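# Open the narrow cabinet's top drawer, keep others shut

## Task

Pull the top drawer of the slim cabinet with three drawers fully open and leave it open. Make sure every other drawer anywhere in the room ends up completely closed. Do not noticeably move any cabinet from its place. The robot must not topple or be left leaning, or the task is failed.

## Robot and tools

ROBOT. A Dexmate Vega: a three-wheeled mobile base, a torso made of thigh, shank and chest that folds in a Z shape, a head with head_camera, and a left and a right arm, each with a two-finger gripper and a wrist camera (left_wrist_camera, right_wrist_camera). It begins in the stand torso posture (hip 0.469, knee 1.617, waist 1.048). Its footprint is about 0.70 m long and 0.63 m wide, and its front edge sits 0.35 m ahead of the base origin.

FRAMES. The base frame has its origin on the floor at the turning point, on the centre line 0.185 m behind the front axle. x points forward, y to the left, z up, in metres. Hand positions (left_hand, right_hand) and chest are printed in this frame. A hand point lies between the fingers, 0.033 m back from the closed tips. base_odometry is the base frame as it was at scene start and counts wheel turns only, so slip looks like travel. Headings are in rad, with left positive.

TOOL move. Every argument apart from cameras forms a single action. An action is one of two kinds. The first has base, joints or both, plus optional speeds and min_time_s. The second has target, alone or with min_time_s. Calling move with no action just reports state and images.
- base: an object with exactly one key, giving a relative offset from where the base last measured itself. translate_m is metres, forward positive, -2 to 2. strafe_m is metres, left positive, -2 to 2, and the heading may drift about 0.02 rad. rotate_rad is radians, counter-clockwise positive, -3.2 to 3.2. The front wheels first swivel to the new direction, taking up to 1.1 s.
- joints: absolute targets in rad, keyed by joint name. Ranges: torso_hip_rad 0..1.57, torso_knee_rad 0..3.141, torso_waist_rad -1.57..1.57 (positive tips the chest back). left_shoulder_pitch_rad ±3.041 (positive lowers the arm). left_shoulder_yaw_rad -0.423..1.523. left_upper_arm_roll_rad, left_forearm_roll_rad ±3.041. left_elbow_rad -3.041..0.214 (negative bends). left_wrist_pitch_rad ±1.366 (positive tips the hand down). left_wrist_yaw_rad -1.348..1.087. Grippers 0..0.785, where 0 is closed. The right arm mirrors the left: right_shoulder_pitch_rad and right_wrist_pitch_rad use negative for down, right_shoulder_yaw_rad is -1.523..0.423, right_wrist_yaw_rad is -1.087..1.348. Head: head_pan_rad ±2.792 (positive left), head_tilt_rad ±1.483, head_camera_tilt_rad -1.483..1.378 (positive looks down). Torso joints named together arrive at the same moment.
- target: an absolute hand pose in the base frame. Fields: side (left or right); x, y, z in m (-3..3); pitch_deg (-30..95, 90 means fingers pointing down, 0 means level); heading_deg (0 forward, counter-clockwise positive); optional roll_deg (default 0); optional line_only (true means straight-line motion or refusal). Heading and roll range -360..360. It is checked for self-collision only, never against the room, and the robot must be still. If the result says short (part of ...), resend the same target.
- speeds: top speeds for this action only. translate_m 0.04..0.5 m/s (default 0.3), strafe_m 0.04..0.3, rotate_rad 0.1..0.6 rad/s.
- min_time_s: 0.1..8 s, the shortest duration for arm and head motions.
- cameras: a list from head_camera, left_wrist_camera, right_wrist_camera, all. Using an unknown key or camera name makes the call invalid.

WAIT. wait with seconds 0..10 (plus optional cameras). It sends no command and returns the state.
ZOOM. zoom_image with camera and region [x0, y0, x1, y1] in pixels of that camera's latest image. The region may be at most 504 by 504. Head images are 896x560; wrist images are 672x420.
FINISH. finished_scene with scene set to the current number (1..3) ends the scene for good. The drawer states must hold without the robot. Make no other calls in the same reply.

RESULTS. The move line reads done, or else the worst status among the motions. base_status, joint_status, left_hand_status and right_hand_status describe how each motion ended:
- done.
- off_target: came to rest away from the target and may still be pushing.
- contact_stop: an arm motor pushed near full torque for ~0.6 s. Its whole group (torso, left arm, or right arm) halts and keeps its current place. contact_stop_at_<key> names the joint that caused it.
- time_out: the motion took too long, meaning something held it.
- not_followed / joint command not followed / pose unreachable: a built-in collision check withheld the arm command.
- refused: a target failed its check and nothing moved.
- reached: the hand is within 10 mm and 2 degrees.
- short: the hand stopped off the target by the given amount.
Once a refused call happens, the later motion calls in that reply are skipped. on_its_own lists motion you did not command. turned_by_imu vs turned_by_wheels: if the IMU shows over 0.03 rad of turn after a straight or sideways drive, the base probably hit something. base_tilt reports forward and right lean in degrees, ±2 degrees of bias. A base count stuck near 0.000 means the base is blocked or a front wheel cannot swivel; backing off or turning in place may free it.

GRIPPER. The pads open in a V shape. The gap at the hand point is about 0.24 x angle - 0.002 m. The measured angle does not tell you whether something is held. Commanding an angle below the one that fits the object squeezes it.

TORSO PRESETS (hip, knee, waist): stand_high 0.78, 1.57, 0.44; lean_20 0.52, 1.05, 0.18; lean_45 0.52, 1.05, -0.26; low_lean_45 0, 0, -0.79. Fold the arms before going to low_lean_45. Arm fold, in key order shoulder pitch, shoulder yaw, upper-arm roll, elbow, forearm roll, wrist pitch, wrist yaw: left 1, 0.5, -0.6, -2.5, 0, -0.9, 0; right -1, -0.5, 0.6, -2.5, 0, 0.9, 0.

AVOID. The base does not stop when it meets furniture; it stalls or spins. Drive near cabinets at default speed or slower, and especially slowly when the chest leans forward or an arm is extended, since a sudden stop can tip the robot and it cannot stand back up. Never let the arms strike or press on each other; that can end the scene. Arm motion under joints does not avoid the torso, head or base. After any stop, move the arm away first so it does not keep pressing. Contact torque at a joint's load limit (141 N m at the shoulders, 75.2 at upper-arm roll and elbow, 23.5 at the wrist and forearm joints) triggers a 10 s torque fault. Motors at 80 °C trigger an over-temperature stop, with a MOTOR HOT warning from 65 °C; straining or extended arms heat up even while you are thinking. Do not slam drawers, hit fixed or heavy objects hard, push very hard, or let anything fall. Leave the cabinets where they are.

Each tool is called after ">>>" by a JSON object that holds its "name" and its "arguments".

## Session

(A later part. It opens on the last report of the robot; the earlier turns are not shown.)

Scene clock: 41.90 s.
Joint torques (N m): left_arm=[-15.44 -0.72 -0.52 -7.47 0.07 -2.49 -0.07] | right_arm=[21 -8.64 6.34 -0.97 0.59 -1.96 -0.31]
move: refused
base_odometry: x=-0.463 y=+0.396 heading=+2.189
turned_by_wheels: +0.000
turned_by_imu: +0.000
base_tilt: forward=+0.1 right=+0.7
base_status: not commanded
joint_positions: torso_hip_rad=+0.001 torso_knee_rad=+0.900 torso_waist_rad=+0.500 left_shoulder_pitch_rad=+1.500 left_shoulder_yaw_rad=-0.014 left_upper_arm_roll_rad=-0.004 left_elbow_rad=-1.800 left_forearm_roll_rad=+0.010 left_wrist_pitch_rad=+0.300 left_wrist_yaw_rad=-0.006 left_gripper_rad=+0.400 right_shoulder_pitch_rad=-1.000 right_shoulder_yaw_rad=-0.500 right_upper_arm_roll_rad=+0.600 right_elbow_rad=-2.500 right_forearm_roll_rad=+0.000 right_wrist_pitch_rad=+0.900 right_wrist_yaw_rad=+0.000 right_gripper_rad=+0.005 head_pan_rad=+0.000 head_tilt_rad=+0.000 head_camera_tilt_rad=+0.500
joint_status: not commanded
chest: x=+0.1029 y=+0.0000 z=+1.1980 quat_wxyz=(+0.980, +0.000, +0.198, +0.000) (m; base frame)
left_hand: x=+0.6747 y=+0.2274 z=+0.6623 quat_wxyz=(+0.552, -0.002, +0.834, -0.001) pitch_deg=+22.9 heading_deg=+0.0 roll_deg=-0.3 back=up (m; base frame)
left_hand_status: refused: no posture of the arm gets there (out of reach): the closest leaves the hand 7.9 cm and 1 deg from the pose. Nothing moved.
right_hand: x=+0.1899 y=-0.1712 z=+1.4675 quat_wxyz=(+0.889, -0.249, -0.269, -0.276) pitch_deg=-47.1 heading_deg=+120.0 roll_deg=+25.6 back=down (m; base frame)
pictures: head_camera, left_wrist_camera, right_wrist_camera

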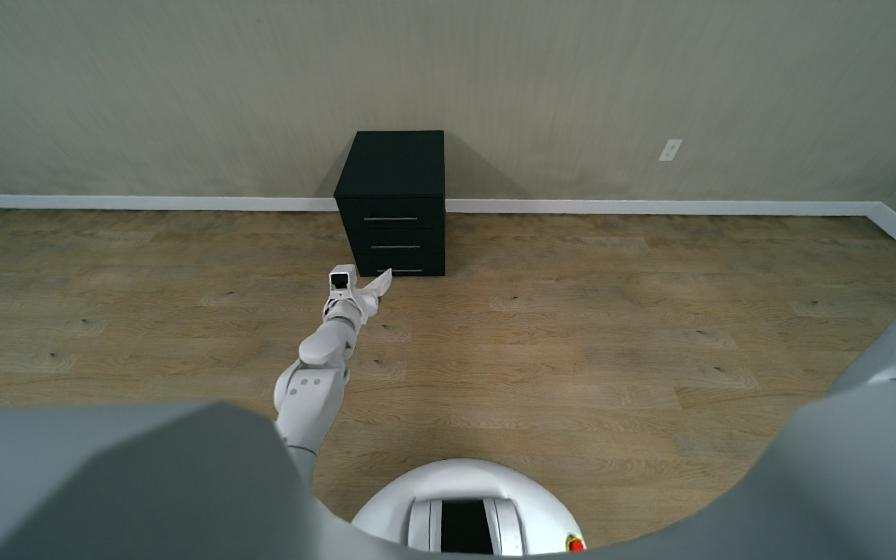

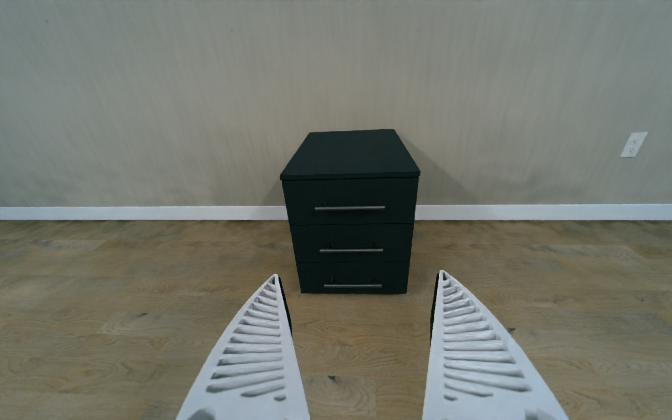

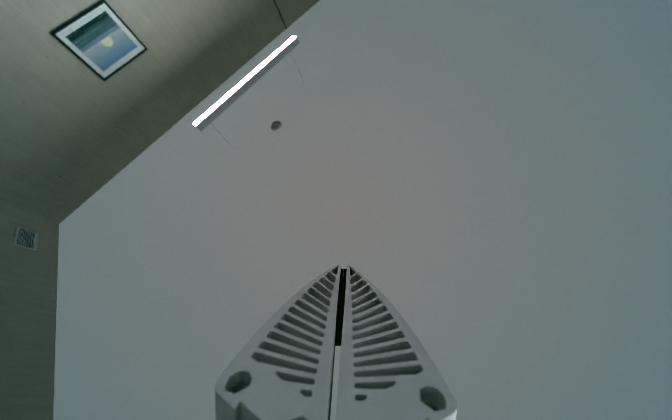

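>>> {"name": "move", "arguments": {"joints": {"torso_hip_rad": 0.0, "torso_knee_rad": 0.6, "torso_waist_rad": -0.1, "left_elbow_rad": -2.1, "head_camera_tilt_rad": 0.2}, "cameras": ["head_camera"]}}

>>> {"name": "move", "arguments": {"target": {"side": "left", "x": 0.75, "y": 0.24, "z": 0.44, "pitch_deg": 15, "heading_deg": 0, "roll_deg": 90}, "cameras": ["all"]}}

Scene clock: 46.30 s.
Joint torques (N m): left_arm=[-9.37 0.04 -0.93 -7.66 0.25 -1.92 -0.16] | right_arm=[17.59 -7.29 7.2 -2.29 0.67 -0.98 -0.65]
move: done
base_odometry: x=-0.463 y=+0.396 heading=+2.189
turned_by_wheels: +0.000
turned_by_imu: +0.000
base_tilt: forward=+0.1 right=+0.7
base_status: not commanded
joint_positions: torso_hip_rad=+0.001 torso_knee_rad=+0.600 torso_waist_rad=-0.100 left_shoulder_pitch_rad=+1.500 left_shoulder_yaw_rad=-0.014 left_upper_arm_roll_rad=-0.004 left_elbow_rad=-2.100 left_forearm_roll_rad=+0.010 left_wrist_pitch_rad=+0.300 left_wrist_yaw_rad=-0.006 left_gripper_rad=+0.400 right_shoulder_pitch_rad=-1.000 right_shoulder_yaw_rad=-0.500 right_upper_arm_roll_rad=+0.600 right_elbow_rad=-2.500 right_forearm_roll_rad=+0.000 right_wrist_pitch_rad=+0.900 right_wrist_yaw_rad=+0.000 right_gripper_rad=+0.005 head_pan_rad=+0.000 head_tilt_rad=+0.000 head_camera_tilt_rad=+0.200
joint_status: all done
chest: x=+0.1213 y=+0.0000 z=+1.0743 quat_wxyz=(+0.939, +0.000, +0.343, +0.000) (m; base frame)
left_hand: x=+0.6003 y=+0.2301 z=+0.5656 quat_wxyz=(+0.552, -0.003, +0.834, +0.001) pitch_deg=+22.9 heading_deg=+0.3 roll_deg=-0.1 back=up (m; base frame)
right_hand: x=+0.2841 y=-0.1712 z=+1.3061 quat_wxyz=(+0.919, -0.287, -0.133, -0.235) pitch_deg=-53.1 heading_deg=+100.5 roll_deg=+50.8 back=down (m; base frame)
pictures: head_camera

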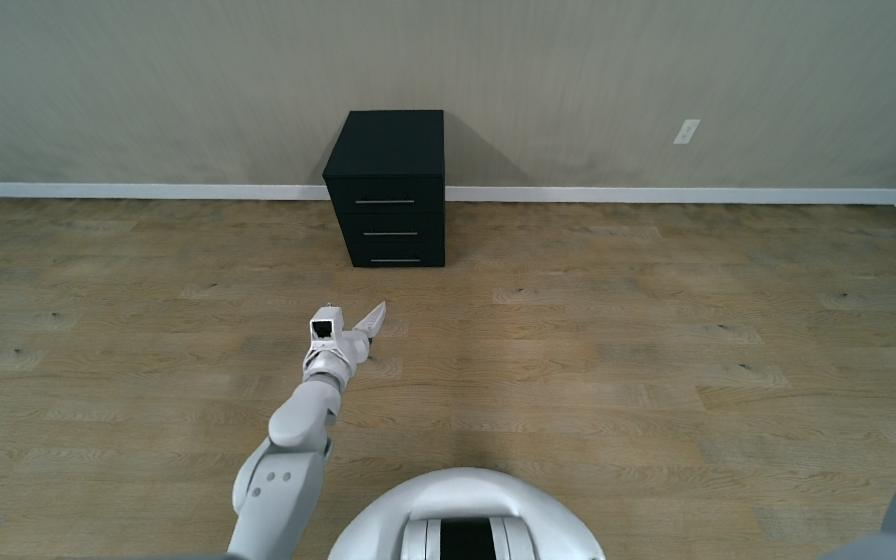

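Scene clock: 52.03 s.
Joint torques (N m): left_arm=[-20.39 0.94 -0.39 -2.72 -0.77 0.13 -1.25] | right_arm=[18.01 -8.43 7.61 -1.79 0.61 -1.64 -0.75]
move: done
base_odometry: x=-0.463 y=+0.396 heading=+2.189
turned_by_wheels: +0.000
turned_by_imu: +0.000
base_tilt: forward=+0.1 right=+0.8
base_status: not commanded
joint_positions: torso_hip_rad=+0.001 torso_knee_rad=+0.600 torso_waist_rad=-0.100 left_shoulder_pitch_rad=+0.727 left_shoulder_yaw_rad=-0.240 left_upper_arm_roll_rad=-0.586 left_elbow_rad=-0.845 left_forearm_roll_rad=-0.984 left_wrist_pitch_rad=+0.245 left_wrist_yaw_rad=-0.466 left_gripper_rad=+0.400 right_shoulder_pitch_rad=-1.000 right_shoulder_yaw_rad=-0.500 right_upper_arm_roll_rad=+0.600 right_elbow_rad=-2.500 right_forearm_roll_rad=+0.000 right_wrist_pitch_rad=+0.900 right_wrist_yaw_rad=+0.000 right_gripper_rad=+0.005 head_pan_rad=+0.000 head_tilt_rad=+0.000 head_camera_tilt_rad=+0.200
joint_status: not commanded
chest: x=+0.1213 y=+0.0000 z=+1.0743 quat_wxyz=(+0.939, +0.000, +0.343, +0.000) (m; base frame)
left_hand: x=+0.7496 y=+0.2398 z=+0.4399 quat_wxyz=(+0.431, -0.560, +0.562, -0.430) pitch_deg=+15.0 heading_deg=+0.0 roll_deg=-89.8 (m; base frame)
left_hand_status: reached (straight line, planned for 4.4 s): 0 mm and 0.2 deg off.
right_hand: x=+0.2841 y=-0.1712 z=+1.3061 quat_wxyz=(+0.919, -0.287, -0.133, -0.235) pitch_deg=-53.1 heading_deg=+100.5 roll_deg=+50.8 back=down (m; base frame)
pictures: head_camera, left_wrist_camera, right_wrist_camera

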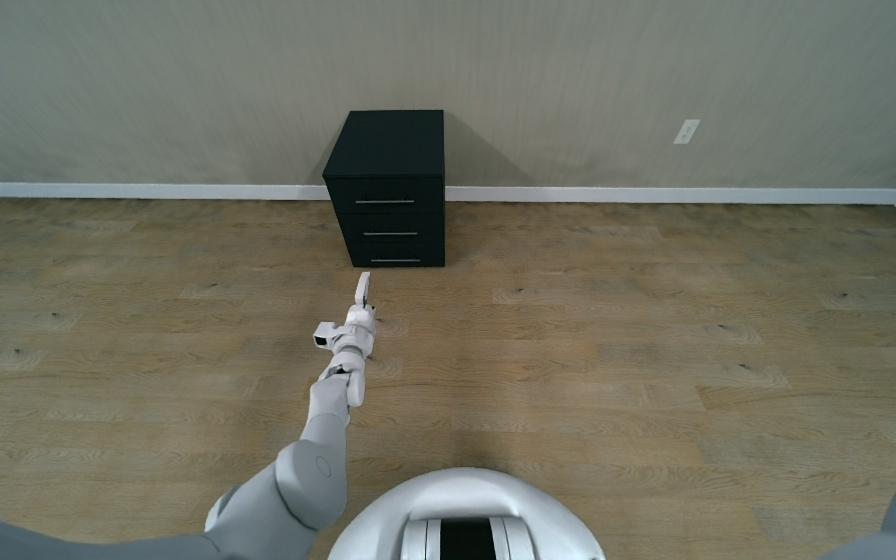

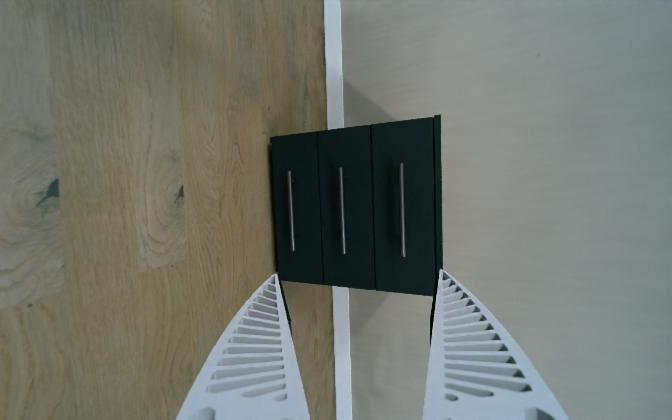

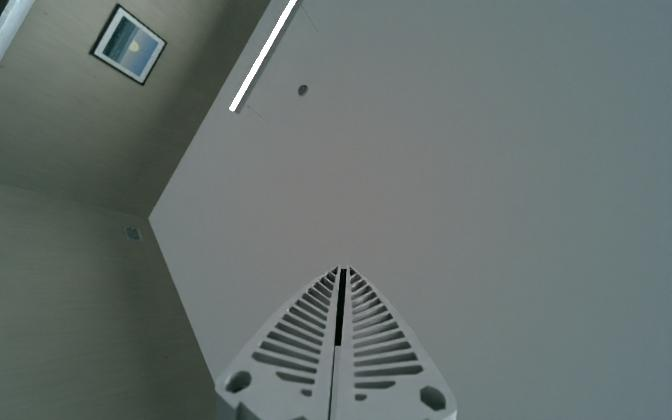

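>>> {"name": "move", "arguments": {"base": {"translate_m": 0.32}, "cameras": ["head_camera", "left_wrist_camera"]}}

Scene clock: 56.07 s.
Joint torques (N m): left_arm=[-20.63 1.88 -0.64 -4.18 -0.69 0.11 -1.44] | right_arm=[17.58 -7.75 6.93 -2.57 0.81 -0.66 -0.5]
move: done
base_odometry: x=-0.649 y=+0.656 heading=+2.189
turned_by_wheels: -0.001
turned_by_imu: +0.000
base_tilt: forward=+0.1 right=+0.7
base_status: done
joint_positions: torso_hip_rad=+0.001 torso_knee_rad=+0.600 torso_waist_rad=-0.100 left_shoulder_pitch_rad=+0.725 left_shoulder_yaw_rad=-0.240 left_upper_arm_roll_rad=-0.587 left_elbow_rad=-0.841 left_forearm_roll_rad=-0.986 left_wrist_pitch_rad=+0.246 left_wrist_yaw_rad=-0.468 left_gripper_rad=+0.400 right_shoulder_pitch_rad=-1.000 right_shoulder_yaw_rad=-0.500 right_upper_arm_roll_rad=+0.600 right_elbow_rad=-2.500 right_forearm_roll_rad=+0.000 right_wrist_pitch_rad=+0.900 right_wrist_yaw_rad=+0.000 right_gripper_rad=+0.005 head_pan_rad=+0.000 head_tilt_rad=+0.000 head_camera_tilt_rad=+0.200
joint_status: not commanded
chest: x=+0.1213 y=+0.0000 z=+1.0743 quat_wxyz=(+0.939, +0.000, +0.343, +0.000) (m; base frame)
left_hand: x=+0.7498 y=+0.2398 z=+0.4398 quat_wxyz=(+0.430, -0.561, +0.561, -0.430) pitch_deg=+15.0 heading_deg=+0.0 roll_deg=+90.0 (m; base frame)
right_hand: x=+0.2841 y=-0.1712 z=+1.3061 quat_wxyz=(+0.919, -0.287, -0.133, -0.235) pitch_deg=-53.1 heading_deg=+100.5 roll_deg=+50.8 back=down (m; base frame)
pictures: head_camera, left_wrist_camera

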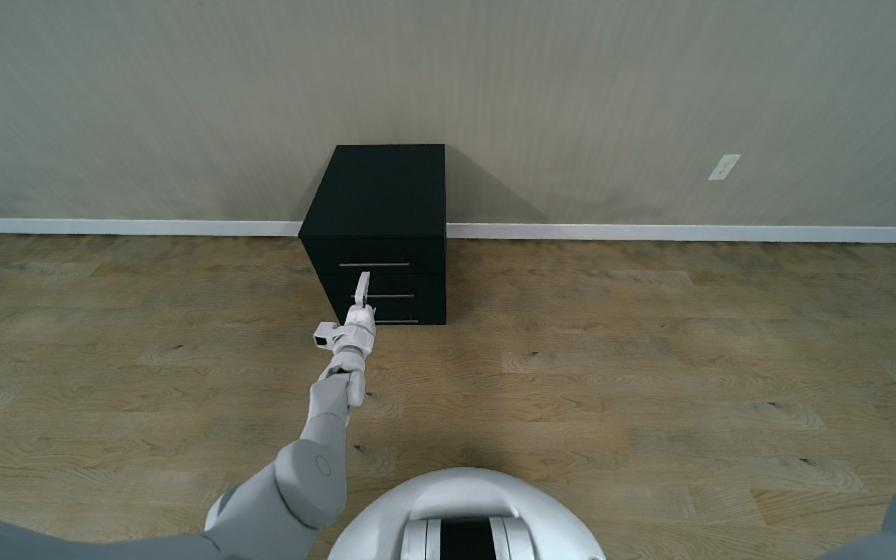

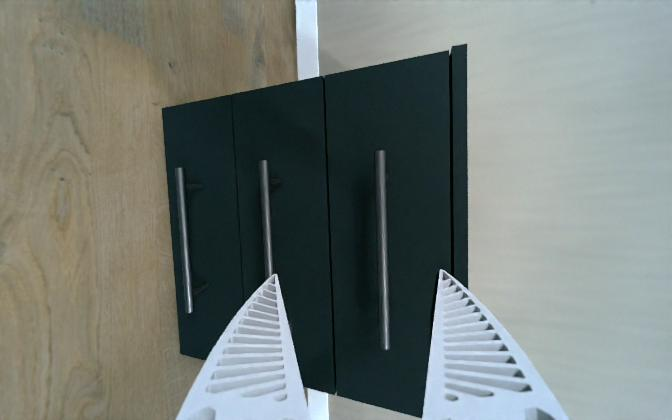

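>>> {"name": "move", "arguments": {"base": {"translate_m": 0.13}, "cameras": ["head_camera", "left_wrist_camera"]}}

Scene clock: 58.50 s.
Joint torques (N m): left_arm=[-21.2 0.43 1.66 -4.62 -0.27 0.42 -0.81] | right_arm=[16.48 -8.94 7.28 -2.6 0.76 -0.76 -0.82]
move: done
base_odometry: x=-0.724 y=+0.762 heading=+2.188
turned_by_wheels: +0.000
turned_by_imu: -0.001
base_tilt: forward=+0.1 right=+0.8
base_status: done
joint_positions: torso_hip_rad=+0.001 torso_knee_rad=+0.600 torso_waist_rad=-0.100 left_shoulder_pitch_rad=+0.725 left_shoulder_yaw_rad=-0.240 left_upper_arm_roll_rad=-0.587 left_elbow_rad=-0.841 left_forearm_roll_rad=-0.986 left_wrist_pitch_rad=+0.246 left_wrist_yaw_rad=-0.468 left_gripper_rad=+0.400 right_shoulder_pitch_rad=-1.000 right_shoulder_yaw_rad=-0.500 right_upper_arm_roll_rad=+0.600 right_elbow_rad=-2.500 right_forearm_roll_rad=+0.000 right_wrist_pitch_rad=+0.900 right_wrist_yaw_rad=+0.000 right_gripper_rad=+0.005 head_pan_rad=+0.000 head_tilt_rad=+0.000 head_camera_tilt_rad=+0.200
joint_status: not commanded
chest: x=+0.1212 y=+0.0000 z=+1.0743 quat_wxyz=(+0.939, +0.000, +0.343, +0.000) (m; base frame)
left_hand: x=+0.7497 y=+0.2400 z=+0.4398 quat_wxyz=(+0.430, -0.561, +0.561, -0.430) pitch_deg=+15.0 heading_deg=+0.0 roll_deg=+90.0 (m; base frame)
right_hand: x=+0.2840 y=-0.1712 z=+1.3061 quat_wxyz=(+0.919, -0.287, -0.133, -0.235) pitch_deg=-53.1 heading_deg=+100.5 roll_deg=+50.8 back=down (m; base frame)
pictures: head_camera, left_wrist_camera

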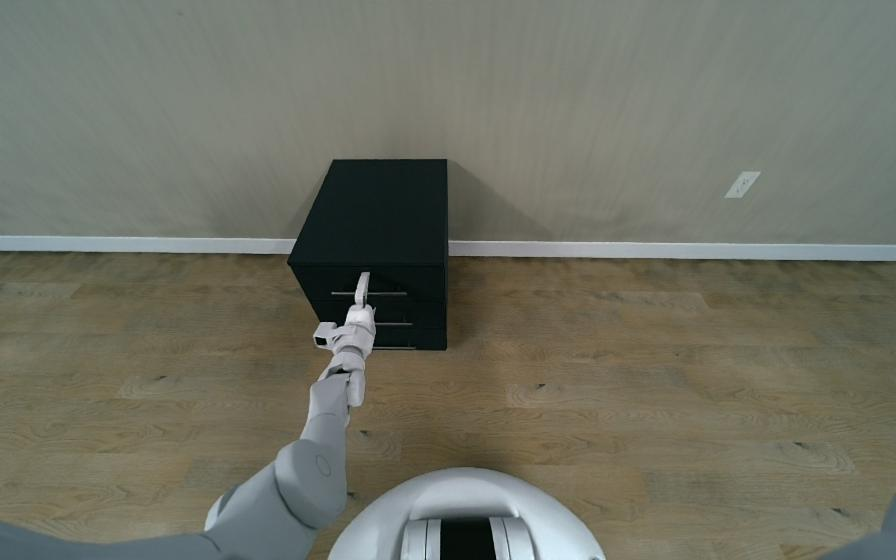

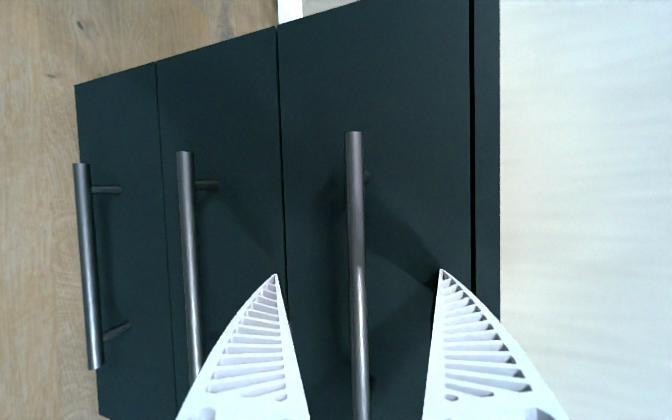

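>>> {"name": "move", "arguments": {"joints": {"left_gripper_rad": 0.0}, "cameras": ["head_camera", "left_wrist_camera"]}}

>>> {"name": "move", "arguments": {"base": {"translate_m": -0.1}, "speeds": {"translate_m": 0.1}, "cameras": ["head_camera", "left_wrist_camera"]}}

Scene clock: 59.70 s.
Joint torques (N m): left_arm=[-19.56 -0.02 1.83 -4.77 -0.03 0.05 -1.22] | right_arm=[15.89 -7.15 7.31 -1.75 0.79 -0.82 -0.52]
move: done
base_odometry: x=-0.724 y=+0.762 heading=+2.188
turned_by_wheels: +0.000
turned_by_imu: +0.000
base_tilt: forward=+0.1 right=+0.8
base_status: not commanded
joint_positions: torso_hip_rad=+0.001 torso_knee_rad=+0.600 torso_waist_rad=-0.100 left_shoulder_pitch_rad=+0.725 left_shoulder_yaw_rad=-0.240 left_upper_arm_roll_rad=-0.587 left_elbow_rad=-0.841 left_forearm_roll_rad=-0.986 left_wrist_pitch_rad=+0.246 left_wrist_yaw_rad=-0.468 left_gripper_rad=+0.000 right_shoulder_pitch_rad=-1.000 right_shoulder_yaw_rad=-0.500 right_upper_arm_roll_rad=+0.600 right_elbow_rad=-2.500 right_forearm_roll_rad=+0.000 right_wrist_pitch_rad=+0.900 right_wrist_yaw_rad=+0.000 right_gripper_rad=+0.005 head_pan_rad=+0.000 head_tilt_rad=+0.000 head_camera_tilt_rad=+0.200
joint_status: all done
chest: x=+0.1213 y=+0.0000 z=+1.0743 quat_wxyz=(+0.939, +0.000, +0.343, +0.000) (m; base frame)
left_hand: x=+0.7498 y=+0.2400 z=+0.4398 quat_wxyz=(+0.430, -0.561, +0.561, -0.430) pitch_deg=+15.0 heading_deg=+0.0 roll_deg=+90.0 (m; base frame)
right_hand: x=+0.2840 y=-0.1712 z=+1.3061 quat_wxyz=(+0.919, -0.287, -0.133, -0.235) pitch_deg=-53.1 heading_deg=+100.5 roll_deg=+50.8 back=down (m; base frame)
pictures: head_camera, left_wrist_camera

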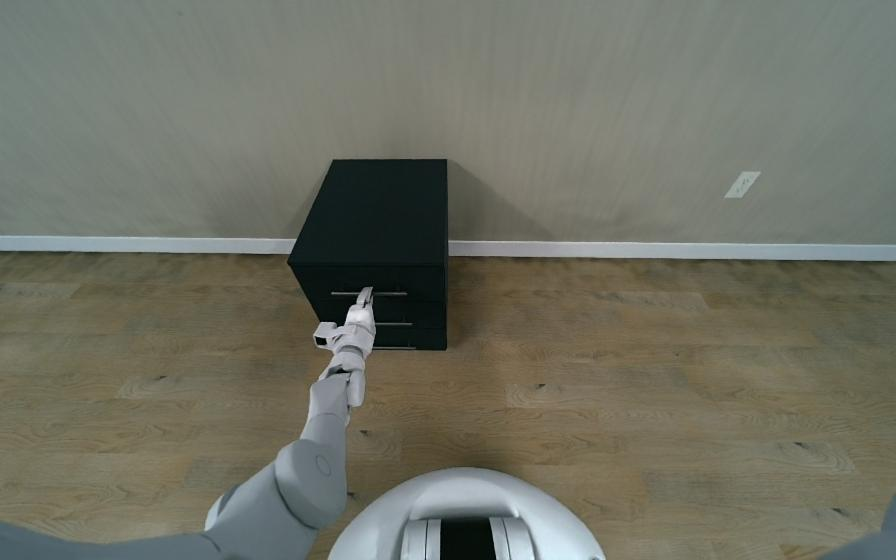

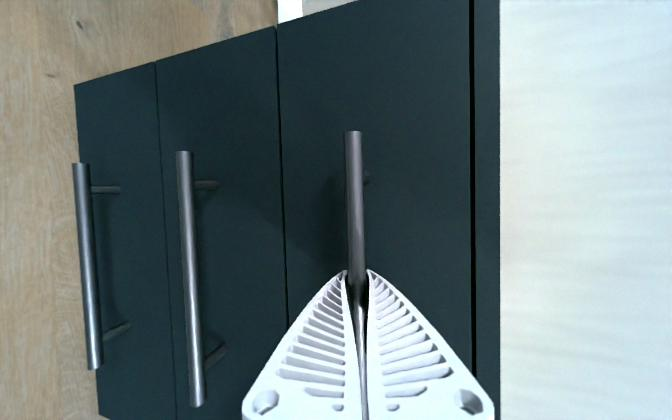

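Scene clock: 61.57 s.
Joint torques (N m): left_arm=[-15.29 0.1 1.77 -4.47 -0.2 1.1 -1.05] | right_arm=[17.47 -9.09 7.01 -2.06 0.67 -0.24 -0.73]
move: done
base_odometry: x=-0.666 y=+0.681 heading=+2.188
turned_by_wheels: +0.000
turned_by_imu: +0.001
base_tilt: forward=+0.0 right=+0.7
base_status: done
joint_positions: torso_hip_rad=+0.001 torso_knee_rad=+0.600 torso_waist_rad=-0.100 left_shoulder_pitch_rad=+0.725 left_shoulder_yaw_rad=-0.239 left_upper_arm_roll_rad=-0.587 left_elbow_rad=-0.841 left_forearm_roll_rad=-0.986 left_wrist_pitch_rad=+0.245 left_wrist_yaw_rad=-0.468 left_gripper_rad=+0.000 right_shoulder_pitch_rad=-1.000 right_shoulder_yaw_rad=-0.500 right_upper_arm_roll_rad=+0.600 right_elbow_rad=-2.500 right_forearm_roll_rad=+0.000 right_wrist_pitch_rad=+0.900 right_wrist_yaw_rad=+0.000 right_gripper_rad=+0.005 head_pan_rad=+0.000 head_tilt_rad=+0.000 head_camera_tilt_rad=+0.200
joint_status: not commanded
chest: x=+0.1213 y=+0.0000 z=+1.0743 quat_wxyz=(+0.939, +0.000, +0.343, +0.000) (m; base frame)
left_hand: x=+0.7499 y=+0.2401 z=+0.4399 quat_wxyz=(+0.430, -0.561, +0.561, -0.430) pitch_deg=+15.0 heading_deg=+0.0 roll_deg=-90.0 (m; base frame)
right_hand: x=+0.2841 y=-0.1712 z=+1.3061 quat_wxyz=(+0.919, -0.287, -0.133, -0.235) pitch_deg=-53.1 heading_deg=+100.5 roll_deg=+50.8 back=down (m; base frame)
pictures: head_camera, left_wrist_camera

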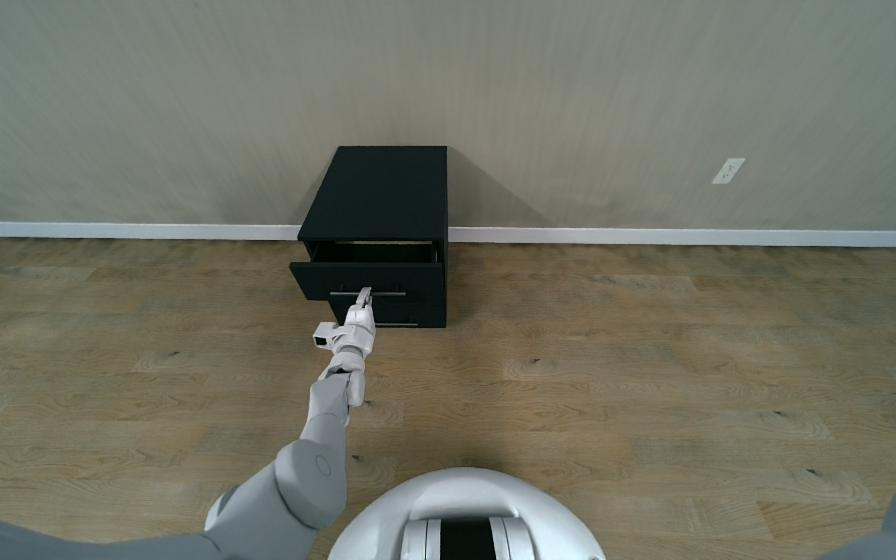

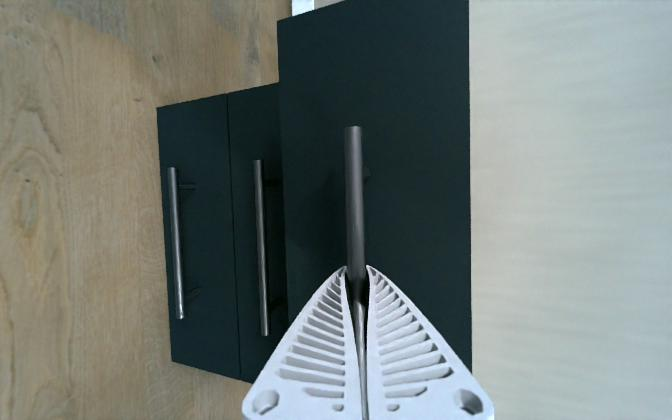

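>>> {"name": "move", "arguments": {"base": {"translate_m": -0.2}, "speeds": {"translate_m": 0.12}, "cameras": ["head_camera", "left_wrist_camera"]}}

Scene clock: 64.33 s.
Joint torques (N m): left_arm=[-14.8 -3.2 3.8 -2.52 0.47 3.23 -1.04] | right_arm=[17.2 -7.75 7.52 -2.07 0.81 -1.65 -0.75]
move: done
base_odometry: x=-0.551 y=+0.518 heading=+2.188
turned_by_wheels: +0.000
turned_by_imu: -0.001
base_tilt: forward=+0.1 right=+0.7
base_status: done
joint_positions: torso_hip_rad=+0.001 torso_knee_rad=+0.600 torso_waist_rad=-0.100 left_shoulder_pitch_rad=+0.725 left_shoulder_yaw_rad=-0.239 left_upper_arm_roll_rad=-0.587 left_elbow_rad=-0.842 left_forearm_roll_rad=-0.986 left_wrist_pitch_rad=+0.245 left_wrist_yaw_rad=-0.468 left_gripper_rad=+0.000 right_shoulder_pitch_rad=-1.000 right_shoulder_yaw_rad=-0.500 right_upper_arm_roll_rad=+0.600 right_elbow_rad=-2.500 right_forearm_roll_rad=+0.000 right_wrist_pitch_rad=+0.900 right_wrist_yaw_rad=+0.000 right_gripper_rad=+0.005 head_pan_rad=+0.000 head_tilt_rad=+0.000 head_camera_tilt_rad=+0.200
joint_status: not commanded
chest: x=+0.1213 y=+0.0000 z=+1.0743 quat_wxyz=(+0.939, +0.000, +0.343, +0.000) (m; base frame)
left_hand: x=+0.7499 y=+0.2405 z=+0.4399 quat_wxyz=(+0.431, -0.561, +0.561, -0.430) pitch_deg=+15.0 heading_deg=+0.1 roll_deg=-90.0 (m; base frame)
right_hand: x=+0.2841 y=-0.1712 z=+1.3061 quat_wxyz=(+0.919, -0.287, -0.133, -0.235) pitch_deg=-53.1 heading_deg=+100.5 roll_deg=+50.8 back=down (m; base frame)
pictures: head_camera, left_wrist_camera

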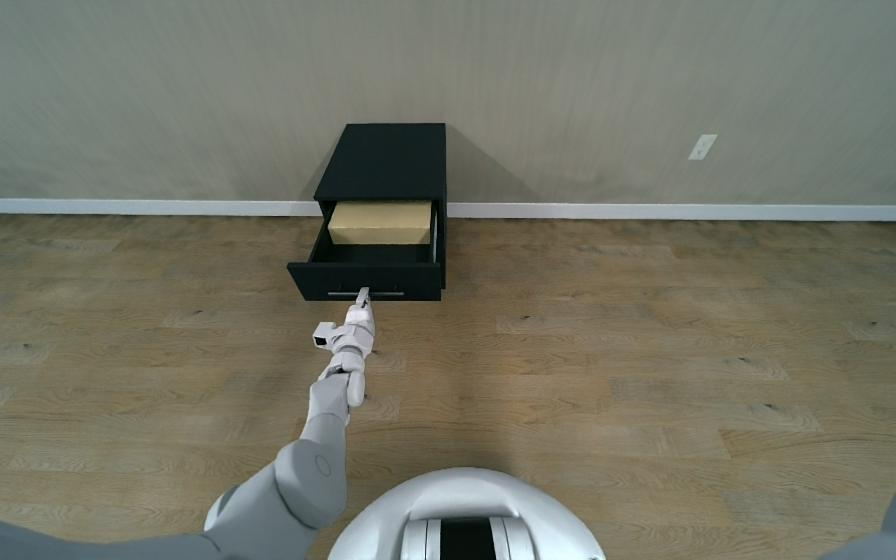

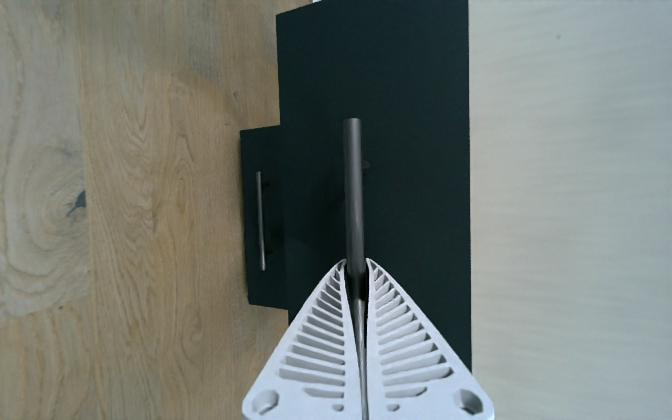

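>>> {"name": "move", "arguments": {"base": {"translate_m": -0.06}, "speeds": {"translate_m": 0.08}, "cameras": ["head_camera", "left_wrist_camera"]}}

Scene clock: 66.23 s.
Joint torques (N m): left_arm=[-15.91 -4.51 4.88 -2.91 0.68 2.32 -1.3] | right_arm=[17.27 -7.46 7.23 -3.15 0.76 -1.14 -0.75]
move: done
base_odometry: x=-0.516 y=+0.469 heading=+2.187
turned_by_wheels: -0.001
turned_by_imu: +0.000
base_tilt: forward=+0.1 right=+0.7
base_status: done
joint_positions: torso_hip_rad=+0.001 torso_knee_rad=+0.600 torso_waist_rad=-0.100 left_shoulder_pitch_rad=+0.725 left_shoulder_yaw_rad=-0.239 left_upper_arm_roll_rad=-0.587 left_elbow_rad=-0.842 left_forearm_roll_rad=-0.986 left_wrist_pitch_rad=+0.245 left_wrist_yaw_rad=-0.468 left_gripper_rad=+0.000 right_shoulder_pitch_rad=-1.000 right_shoulder_yaw_rad=-0.500 right_upper_arm_roll_rad=+0.600 right_elbow_rad=-2.500 right_forearm_roll_rad=+0.000 right_wrist_pitch_rad=+0.900 right_wrist_yaw_rad=+0.000 right_gripper_rad=+0.005 head_pan_rad=+0.000 head_tilt_rad=+0.000 head_camera_tilt_rad=+0.200
joint_status: not commanded
chest: x=+0.1213 y=+0.0000 z=+1.0743 quat_wxyz=(+0.939, +0.000, +0.343, +0.000) (m; base frame)
left_hand: x=+0.7499 y=+0.2405 z=+0.4399 quat_wxyz=(+0.431, -0.561, +0.561, -0.430) pitch_deg=+15.0 heading_deg=+0.1 roll_deg=-90.0 (m; base frame)
right_hand: x=+0.2841 y=-0.1712 z=+1.3061 quat_wxyz=(+0.919, -0.287, -0.133, -0.235) pitch_deg=-53.1 heading_deg=+100.4 roll_deg=+50.8 back=down (m; base frame)
pictures: head_camera, left_wrist_camera

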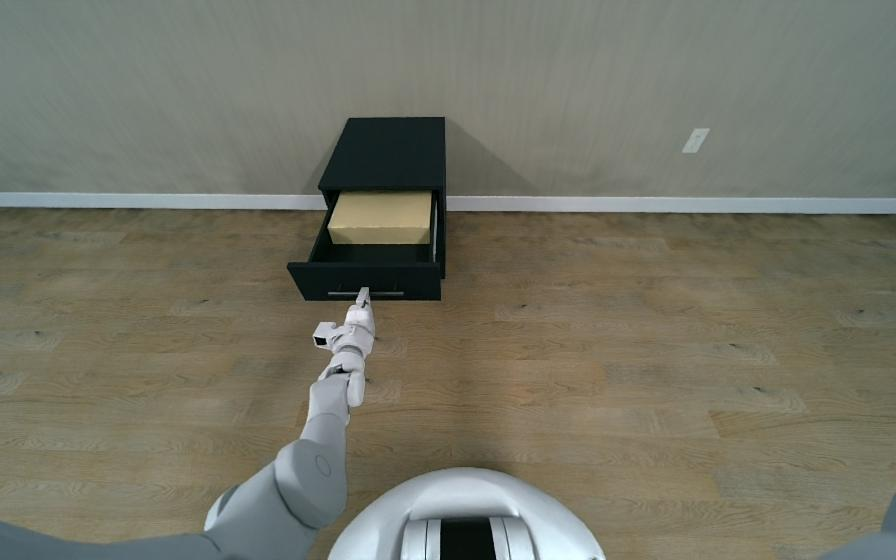

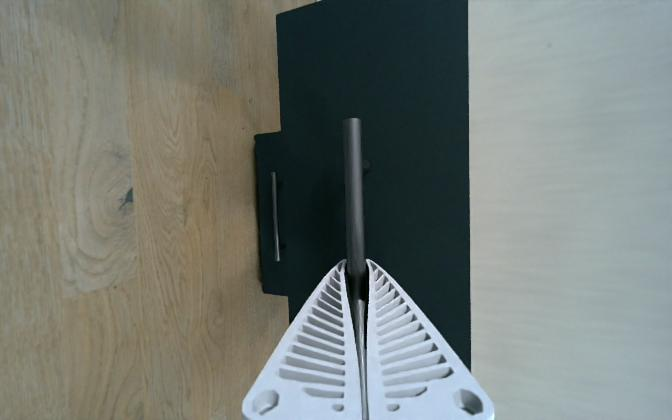

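Still opening.

>>> {"name": "move", "arguments": {"base": {"translate_m": -0.05}, "speeds": {"translate_m": 0.06}, "cameras": ["head_camera", "left_wrist_camera"]}}

Scene clock: 67.90 s.
Joint torques (N m): left_arm=[-12.53 -2.68 4.63 -3.54 -0.12 0.05 -0.73] | right_arm=[17.65 -8.17 7.42 -1.27 0.99 -0.91 -0.68]
move: done
base_odometry: x=-0.487 y=+0.428 heading=+2.186
turned_by_wheels: -0.001
turned_by_imu: -0.001
base_tilt: forward=+0.0 right=+0.7
base_status: done
joint_positions: torso_hip_rad=+0.001 torso_knee_rad=+0.600 torso_waist_rad=-0.100 left_shoulder_pitch_rad=+0.725 left_shoulder_yaw_rad=-0.239 left_upper_arm_roll_rad=-0.587 left_elbow_rad=-0.841 left_forearm_roll_rad=-0.986 left_wrist_pitch_rad=+0.246 left_wrist_yaw_rad=-0.468 left_gripper_rad=+0.000 right_shoulder_pitch_rad=-1.000 right_shoulder_yaw_rad=-0.500 right_upper_arm_roll_rad=+0.600 right_elbow_rad=-2.500 right_forearm_roll_rad=+0.000 right_wrist_pitch_rad=+0.900 right_wrist_yaw_rad=+0.000 right_gripper_rad=+0.005 head_pan_rad=+0.000 head_tilt_rad=+0.000 head_camera_tilt_rad=+0.200
joint_status: not commanded
chest: x=+0.1213 y=+0.0000 z=+1.0743 quat_wxyz=(+0.939, +0.000, +0.343, +0.000) (m; base frame)
left_hand: x=+0.7500 y=+0.2402 z=+0.4400 quat_wxyz=(+0.431, -0.561, +0.561, -0.430) pitch_deg=+15.0 heading_deg=+0.0 roll_deg=-90.0 (m; base frame)
right_hand: x=+0.2840 y=-0.1712 z=+1.3061 quat_wxyz=(+0.919, -0.287, -0.133, -0.235) pitch_deg=-53.1 heading_deg=+100.5 roll_deg=+50.8 back=down (m; base frame)
pictures: head_camera, left_wrist_camera

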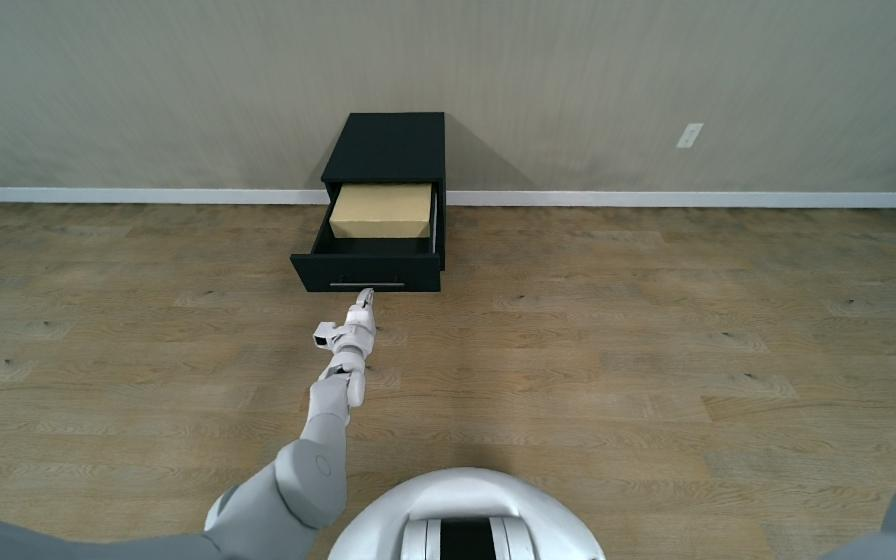

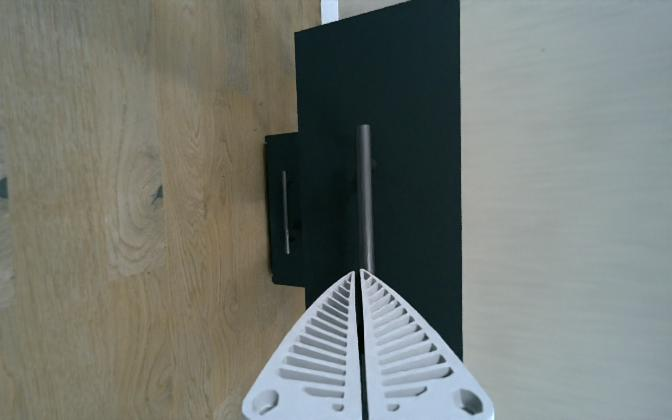

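>>> {"name": "zoom_image", "arguments": {"camera": "head_camera", "region": [280, 100, 480, 310]}}

>>> {"name": "move", "arguments": {"joints": {"left_gripper_rad": 0.4}}}

>>> {"name": "move", "arguments": {"base": {"translate_m": 0.05}, "cameras": ["head_camera", "left_wrist_camera"]}}

Scaled by 2.400 from the camera's 896x560 image, which has a finer 960x600 frame.

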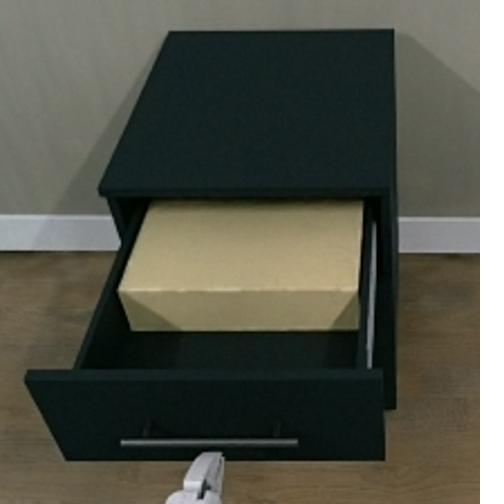

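Scene clock: 69.20 s.
Joint torques (N m): left_arm=[-12 -4.58 4.14 -3.95 0 0.31 -0.77] | right_arm=[17.3 -8.05 7.49 -2.42 0.67 -1.44 -0.88]
move: done
base_odometry: x=-0.487 y=+0.428 heading=+2.186
turned_by_wheels: +0.000
turned_by_imu: +0.000
base_tilt: forward=+0.0 right=+0.8
base_status: not commanded
joint_positions: torso_hip_rad=+0.001 torso_knee_rad=+0.600 torso_waist_rad=-0.100 left_shoulder_pitch_rad=+0.725 left_shoulder_yaw_rad=-0.239 left_upper_arm_roll_rad=-0.587 left_elbow_rad=-0.841 left_forearm_roll_rad=-0.986 left_wrist_pitch_rad=+0.246 left_wrist_yaw_rad=-0.468 left_gripper_rad=+0.400 right_shoulder_pitch_rad=-1.000 right_shoulder_yaw_rad=-0.500 right_upper_arm_roll_rad=+0.600 right_elbow_rad=-2.500 right_forearm_roll_rad=+0.000 right_wrist_pitch_rad=+0.900 right_wrist_yaw_rad=+0.000 right_gripper_rad=+0.005 head_pan_rad=+0.000 head_tilt_rad=+0.000 head_camera_tilt_rad=+0.200
joint_status: all done
chest: x=+0.1213 y=+0.0000 z=+1.0743 quat_wxyz=(+0.939, +0.000, +0.343, +0.000) (m; base frame)
left_hand: x=+0.7500 y=+0.2402 z=+0.4400 quat_wxyz=(+0.431, -0.561, +0.561, -0.430) pitch_deg=+15.0 heading_deg=+0.0 roll_deg=-90.0 (m; base frame)
right_hand: x=+0.2840 y=-0.1712 z=+1.3061 quat_wxyz=(+0.919, -0.287, -0.133, -0.235) pitch_deg=-53.1 heading_deg=+100.5 roll_deg=+50.8 back=down (m; base frame)
pictures: none

Scene clock: 70.43 s.
Joint torques (N m): left_arm=[-17.39 -3.13 3.8 -4.99 -0.28 0.48 -0.69] | right_arm=[17.93 -8.18 7.86 -1.31 0.79 -0.9 -0.88]
move: done
base_odometry: x=-0.516 y=+0.468 heading=+2.186
turned_by_wheels: +0.000
turned_by_imu: +0.001
base_tilt: forward=+0.0 right=+0.8
base_status: done
joint_positions: torso_hip_rad=+0.001 torso_knee_rad=+0.600 torso_waist_rad=-0.100 left_shoulder_pitch_rad=+0.725 left_shoulder_yaw_rad=-0.239 left_upper_arm_roll_rad=-0.587 left_elbow_rad=-0.841 left_forearm_roll_rad=-0.986 left_wrist_pitch_rad=+0.246 left_wrist_yaw_rad=-0.468 left_gripper_rad=+0.400 right_shoulder_pitch_rad=-1.000 right_shoulder_yaw_rad=-0.500 right_upper_arm_roll_rad=+0.600 right_elbow_rad=-2.500 right_forearm_roll_rad=+0.000 right_wrist_pitch_rad=+0.900 right_wrist_yaw_rad=+0.000 right_gripper_rad=+0.005 head_pan_rad=+0.000 head_tilt_rad=+0.000 head_camera_tilt_rad=+0.200
joint_status: not commanded
chest: x=+0.1214 y=+0.0000 z=+1.0743 quat_wxyz=(+0.939, +0.000, +0.343, +0.000) (m; base frame)
left_hand: x=+0.7498 y=+0.2401 z=+0.4398 quat_wxyz=(+0.430, -0.561, +0.561, -0.430) pitch_deg=+15.0 heading_deg=+0.0 roll_deg=+90.0 (m; base frame)
right_hand: x=+0.2841 y=-0.1712 z=+1.3061 quat_wxyz=(+0.919, -0.287, -0.133, -0.235) pitch_deg=-53.1 heading_deg=+100.4 roll_deg=+50.8 back=down (m; base frame)
pictures: head_camera, left_wrist_camera

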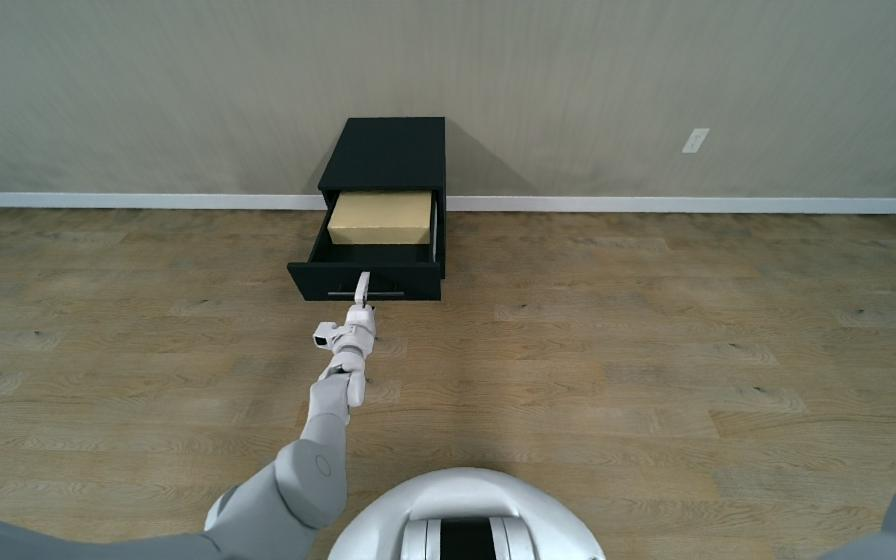

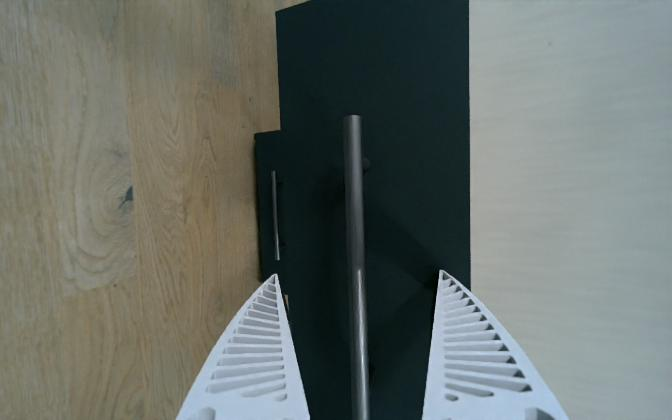

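>>> {"name": "move", "arguments": {"joints": {"left_gripper_rad": 0.0}}}

>>> {"name": "move", "arguments": {"base": {"translate_m": -0.02}, "speeds": {"translate_m": 0.05}, "cameras": ["head_camera", "left_wrist_camera"]}}

Scene clock: 71.67 s.
Joint torques (N m): left_arm=[-17.15 -2.21 4.69 -4.77 -0.49 0.1 -1.17] | right_arm=[16.96 -8.4 7.2 -1.86 0.8 -0.63 -0.81]
move: done
base_odometry: x=-0.516 y=+0.468 heading=+2.186
turned_by_wheels: +0.000
turned_by_imu: +0.000
base_tilt: forward=+0.1 right=+0.7
base_status: not commanded
joint_positions: torso_hip_rad=+0.001 torso_knee_rad=+0.600 torso_waist_rad=-0.100 left_shoulder_pitch_rad=+0.725 left_shoulder_yaw_rad=-0.239 left_upper_arm_roll_rad=-0.587 left_elbow_rad=-0.841 left_forearm_roll_rad=-0.986 left_wrist_pitch_rad=+0.246 left_wrist_yaw_rad=-0.468 left_gripper_rad=+0.000 right_shoulder_pitch_rad=-1.000 right_shoulder_yaw_rad=-0.500 right_upper_arm_roll_rad=+0.600 right_elbow_rad=-2.500 right_forearm_roll_rad=+0.000 right_wrist_pitch_rad=+0.900 right_wrist_yaw_rad=+0.000 right_gripper_rad=+0.005 head_pan_rad=+0.000 head_tilt_rad=+0.000 head_camera_tilt_rad=+0.200
joint_status: all done
chest: x=+0.1214 y=+0.0000 z=+1.0743 quat_wxyz=(+0.939, +0.000, +0.343, +0.000) (m; base frame)
left_hand: x=+0.7498 y=+0.2401 z=+0.4397 quat_wxyz=(+0.430, -0.561, +0.561, -0.430) pitch_deg=+15.0 heading_deg=+0.0 roll_deg=-90.0 (m; base frame)
right_hand: x=+0.2841 y=-0.1712 z=+1.3061 quat_wxyz=(+0.919, -0.287, -0.133, -0.235) pitch_deg=-53.1 heading_deg=+100.4 roll_deg=+50.8 back=down (m; base frame)
pictures: none

Scene clock: 72.77 s.
Joint torques (N m): left_arm=[-13.17 -2.59 4.1 -5.23 0.05 0.18 -1] | right_arm=[15.98 -6.77 7.34 -2.25 0.92 -1.15 -0.66]
move: done
base_odometry: x=-0.505 y=+0.452 heading=+2.186
turned_by_wheels: +0.000
turned_by_imu: -0.001
base_tilt: forward=+0.1 right=+0.7
base_status: done
joint_positions: torso_hip_rad=+0.001 torso_knee_rad=+0.600 torso_waist_rad=-0.100 left_shoulder_pitch_rad=+0.725 left_shoulder_yaw_rad=-0.239 left_upper_arm_roll_rad=-0.587 left_elbow_rad=-0.841 left_forearm_roll_rad=-0.986 left_wrist_pitch_rad=+0.246 left_wrist_yaw_rad=-0.468 left_gripper_rad=+0.000 right_shoulder_pitch_rad=-1.000 right_shoulder_yaw_rad=-0.500 right_upper_arm_roll_rad=+0.600 right_elbow_rad=-2.500 right_forearm_roll_rad=+0.000 right_wrist_pitch_rad=+0.900 right_wrist_yaw_rad=+0.000 right_gripper_rad=+0.005 head_pan_rad=+0.000 head_tilt_rad=+0.000 head_camera_tilt_rad=+0.200
joint_status: not commanded
chest: x=+0.1213 y=+0.0000 z=+1.0743 quat_wxyz=(+0.939, +0.000, +0.343, +0.000) (m; base frame)
left_hand: x=+0.7499 y=+0.2401 z=+0.4399 quat_wxyz=(+0.430, -0.561, +0.561, -0.430) pitch_deg=+15.0 heading_deg=+0.0 roll_deg=-90.0 (m; base frame)
right_hand: x=+0.2841 y=-0.1712 z=+1.3061 quat_wxyz=(+0.919, -0.287, -0.133, -0.235) pitch_deg=-53.1 heading_deg=+100.4 roll_deg=+50.8 back=down (m; base frame)
pictures: head_camera, left_wrist_camera

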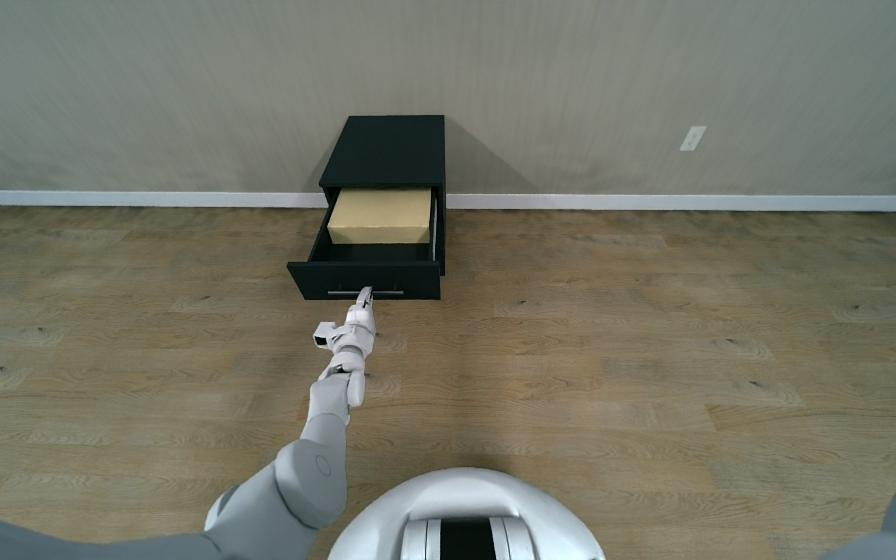

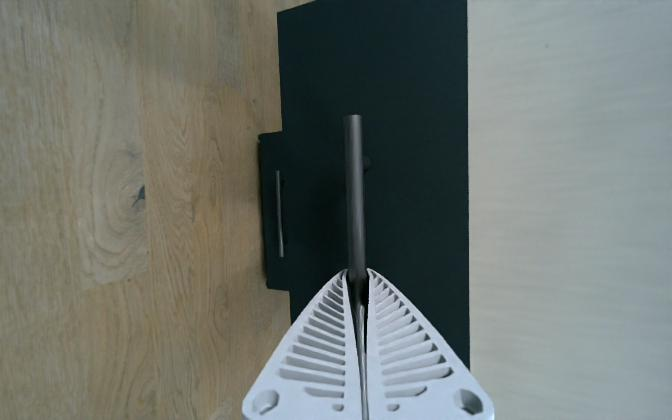

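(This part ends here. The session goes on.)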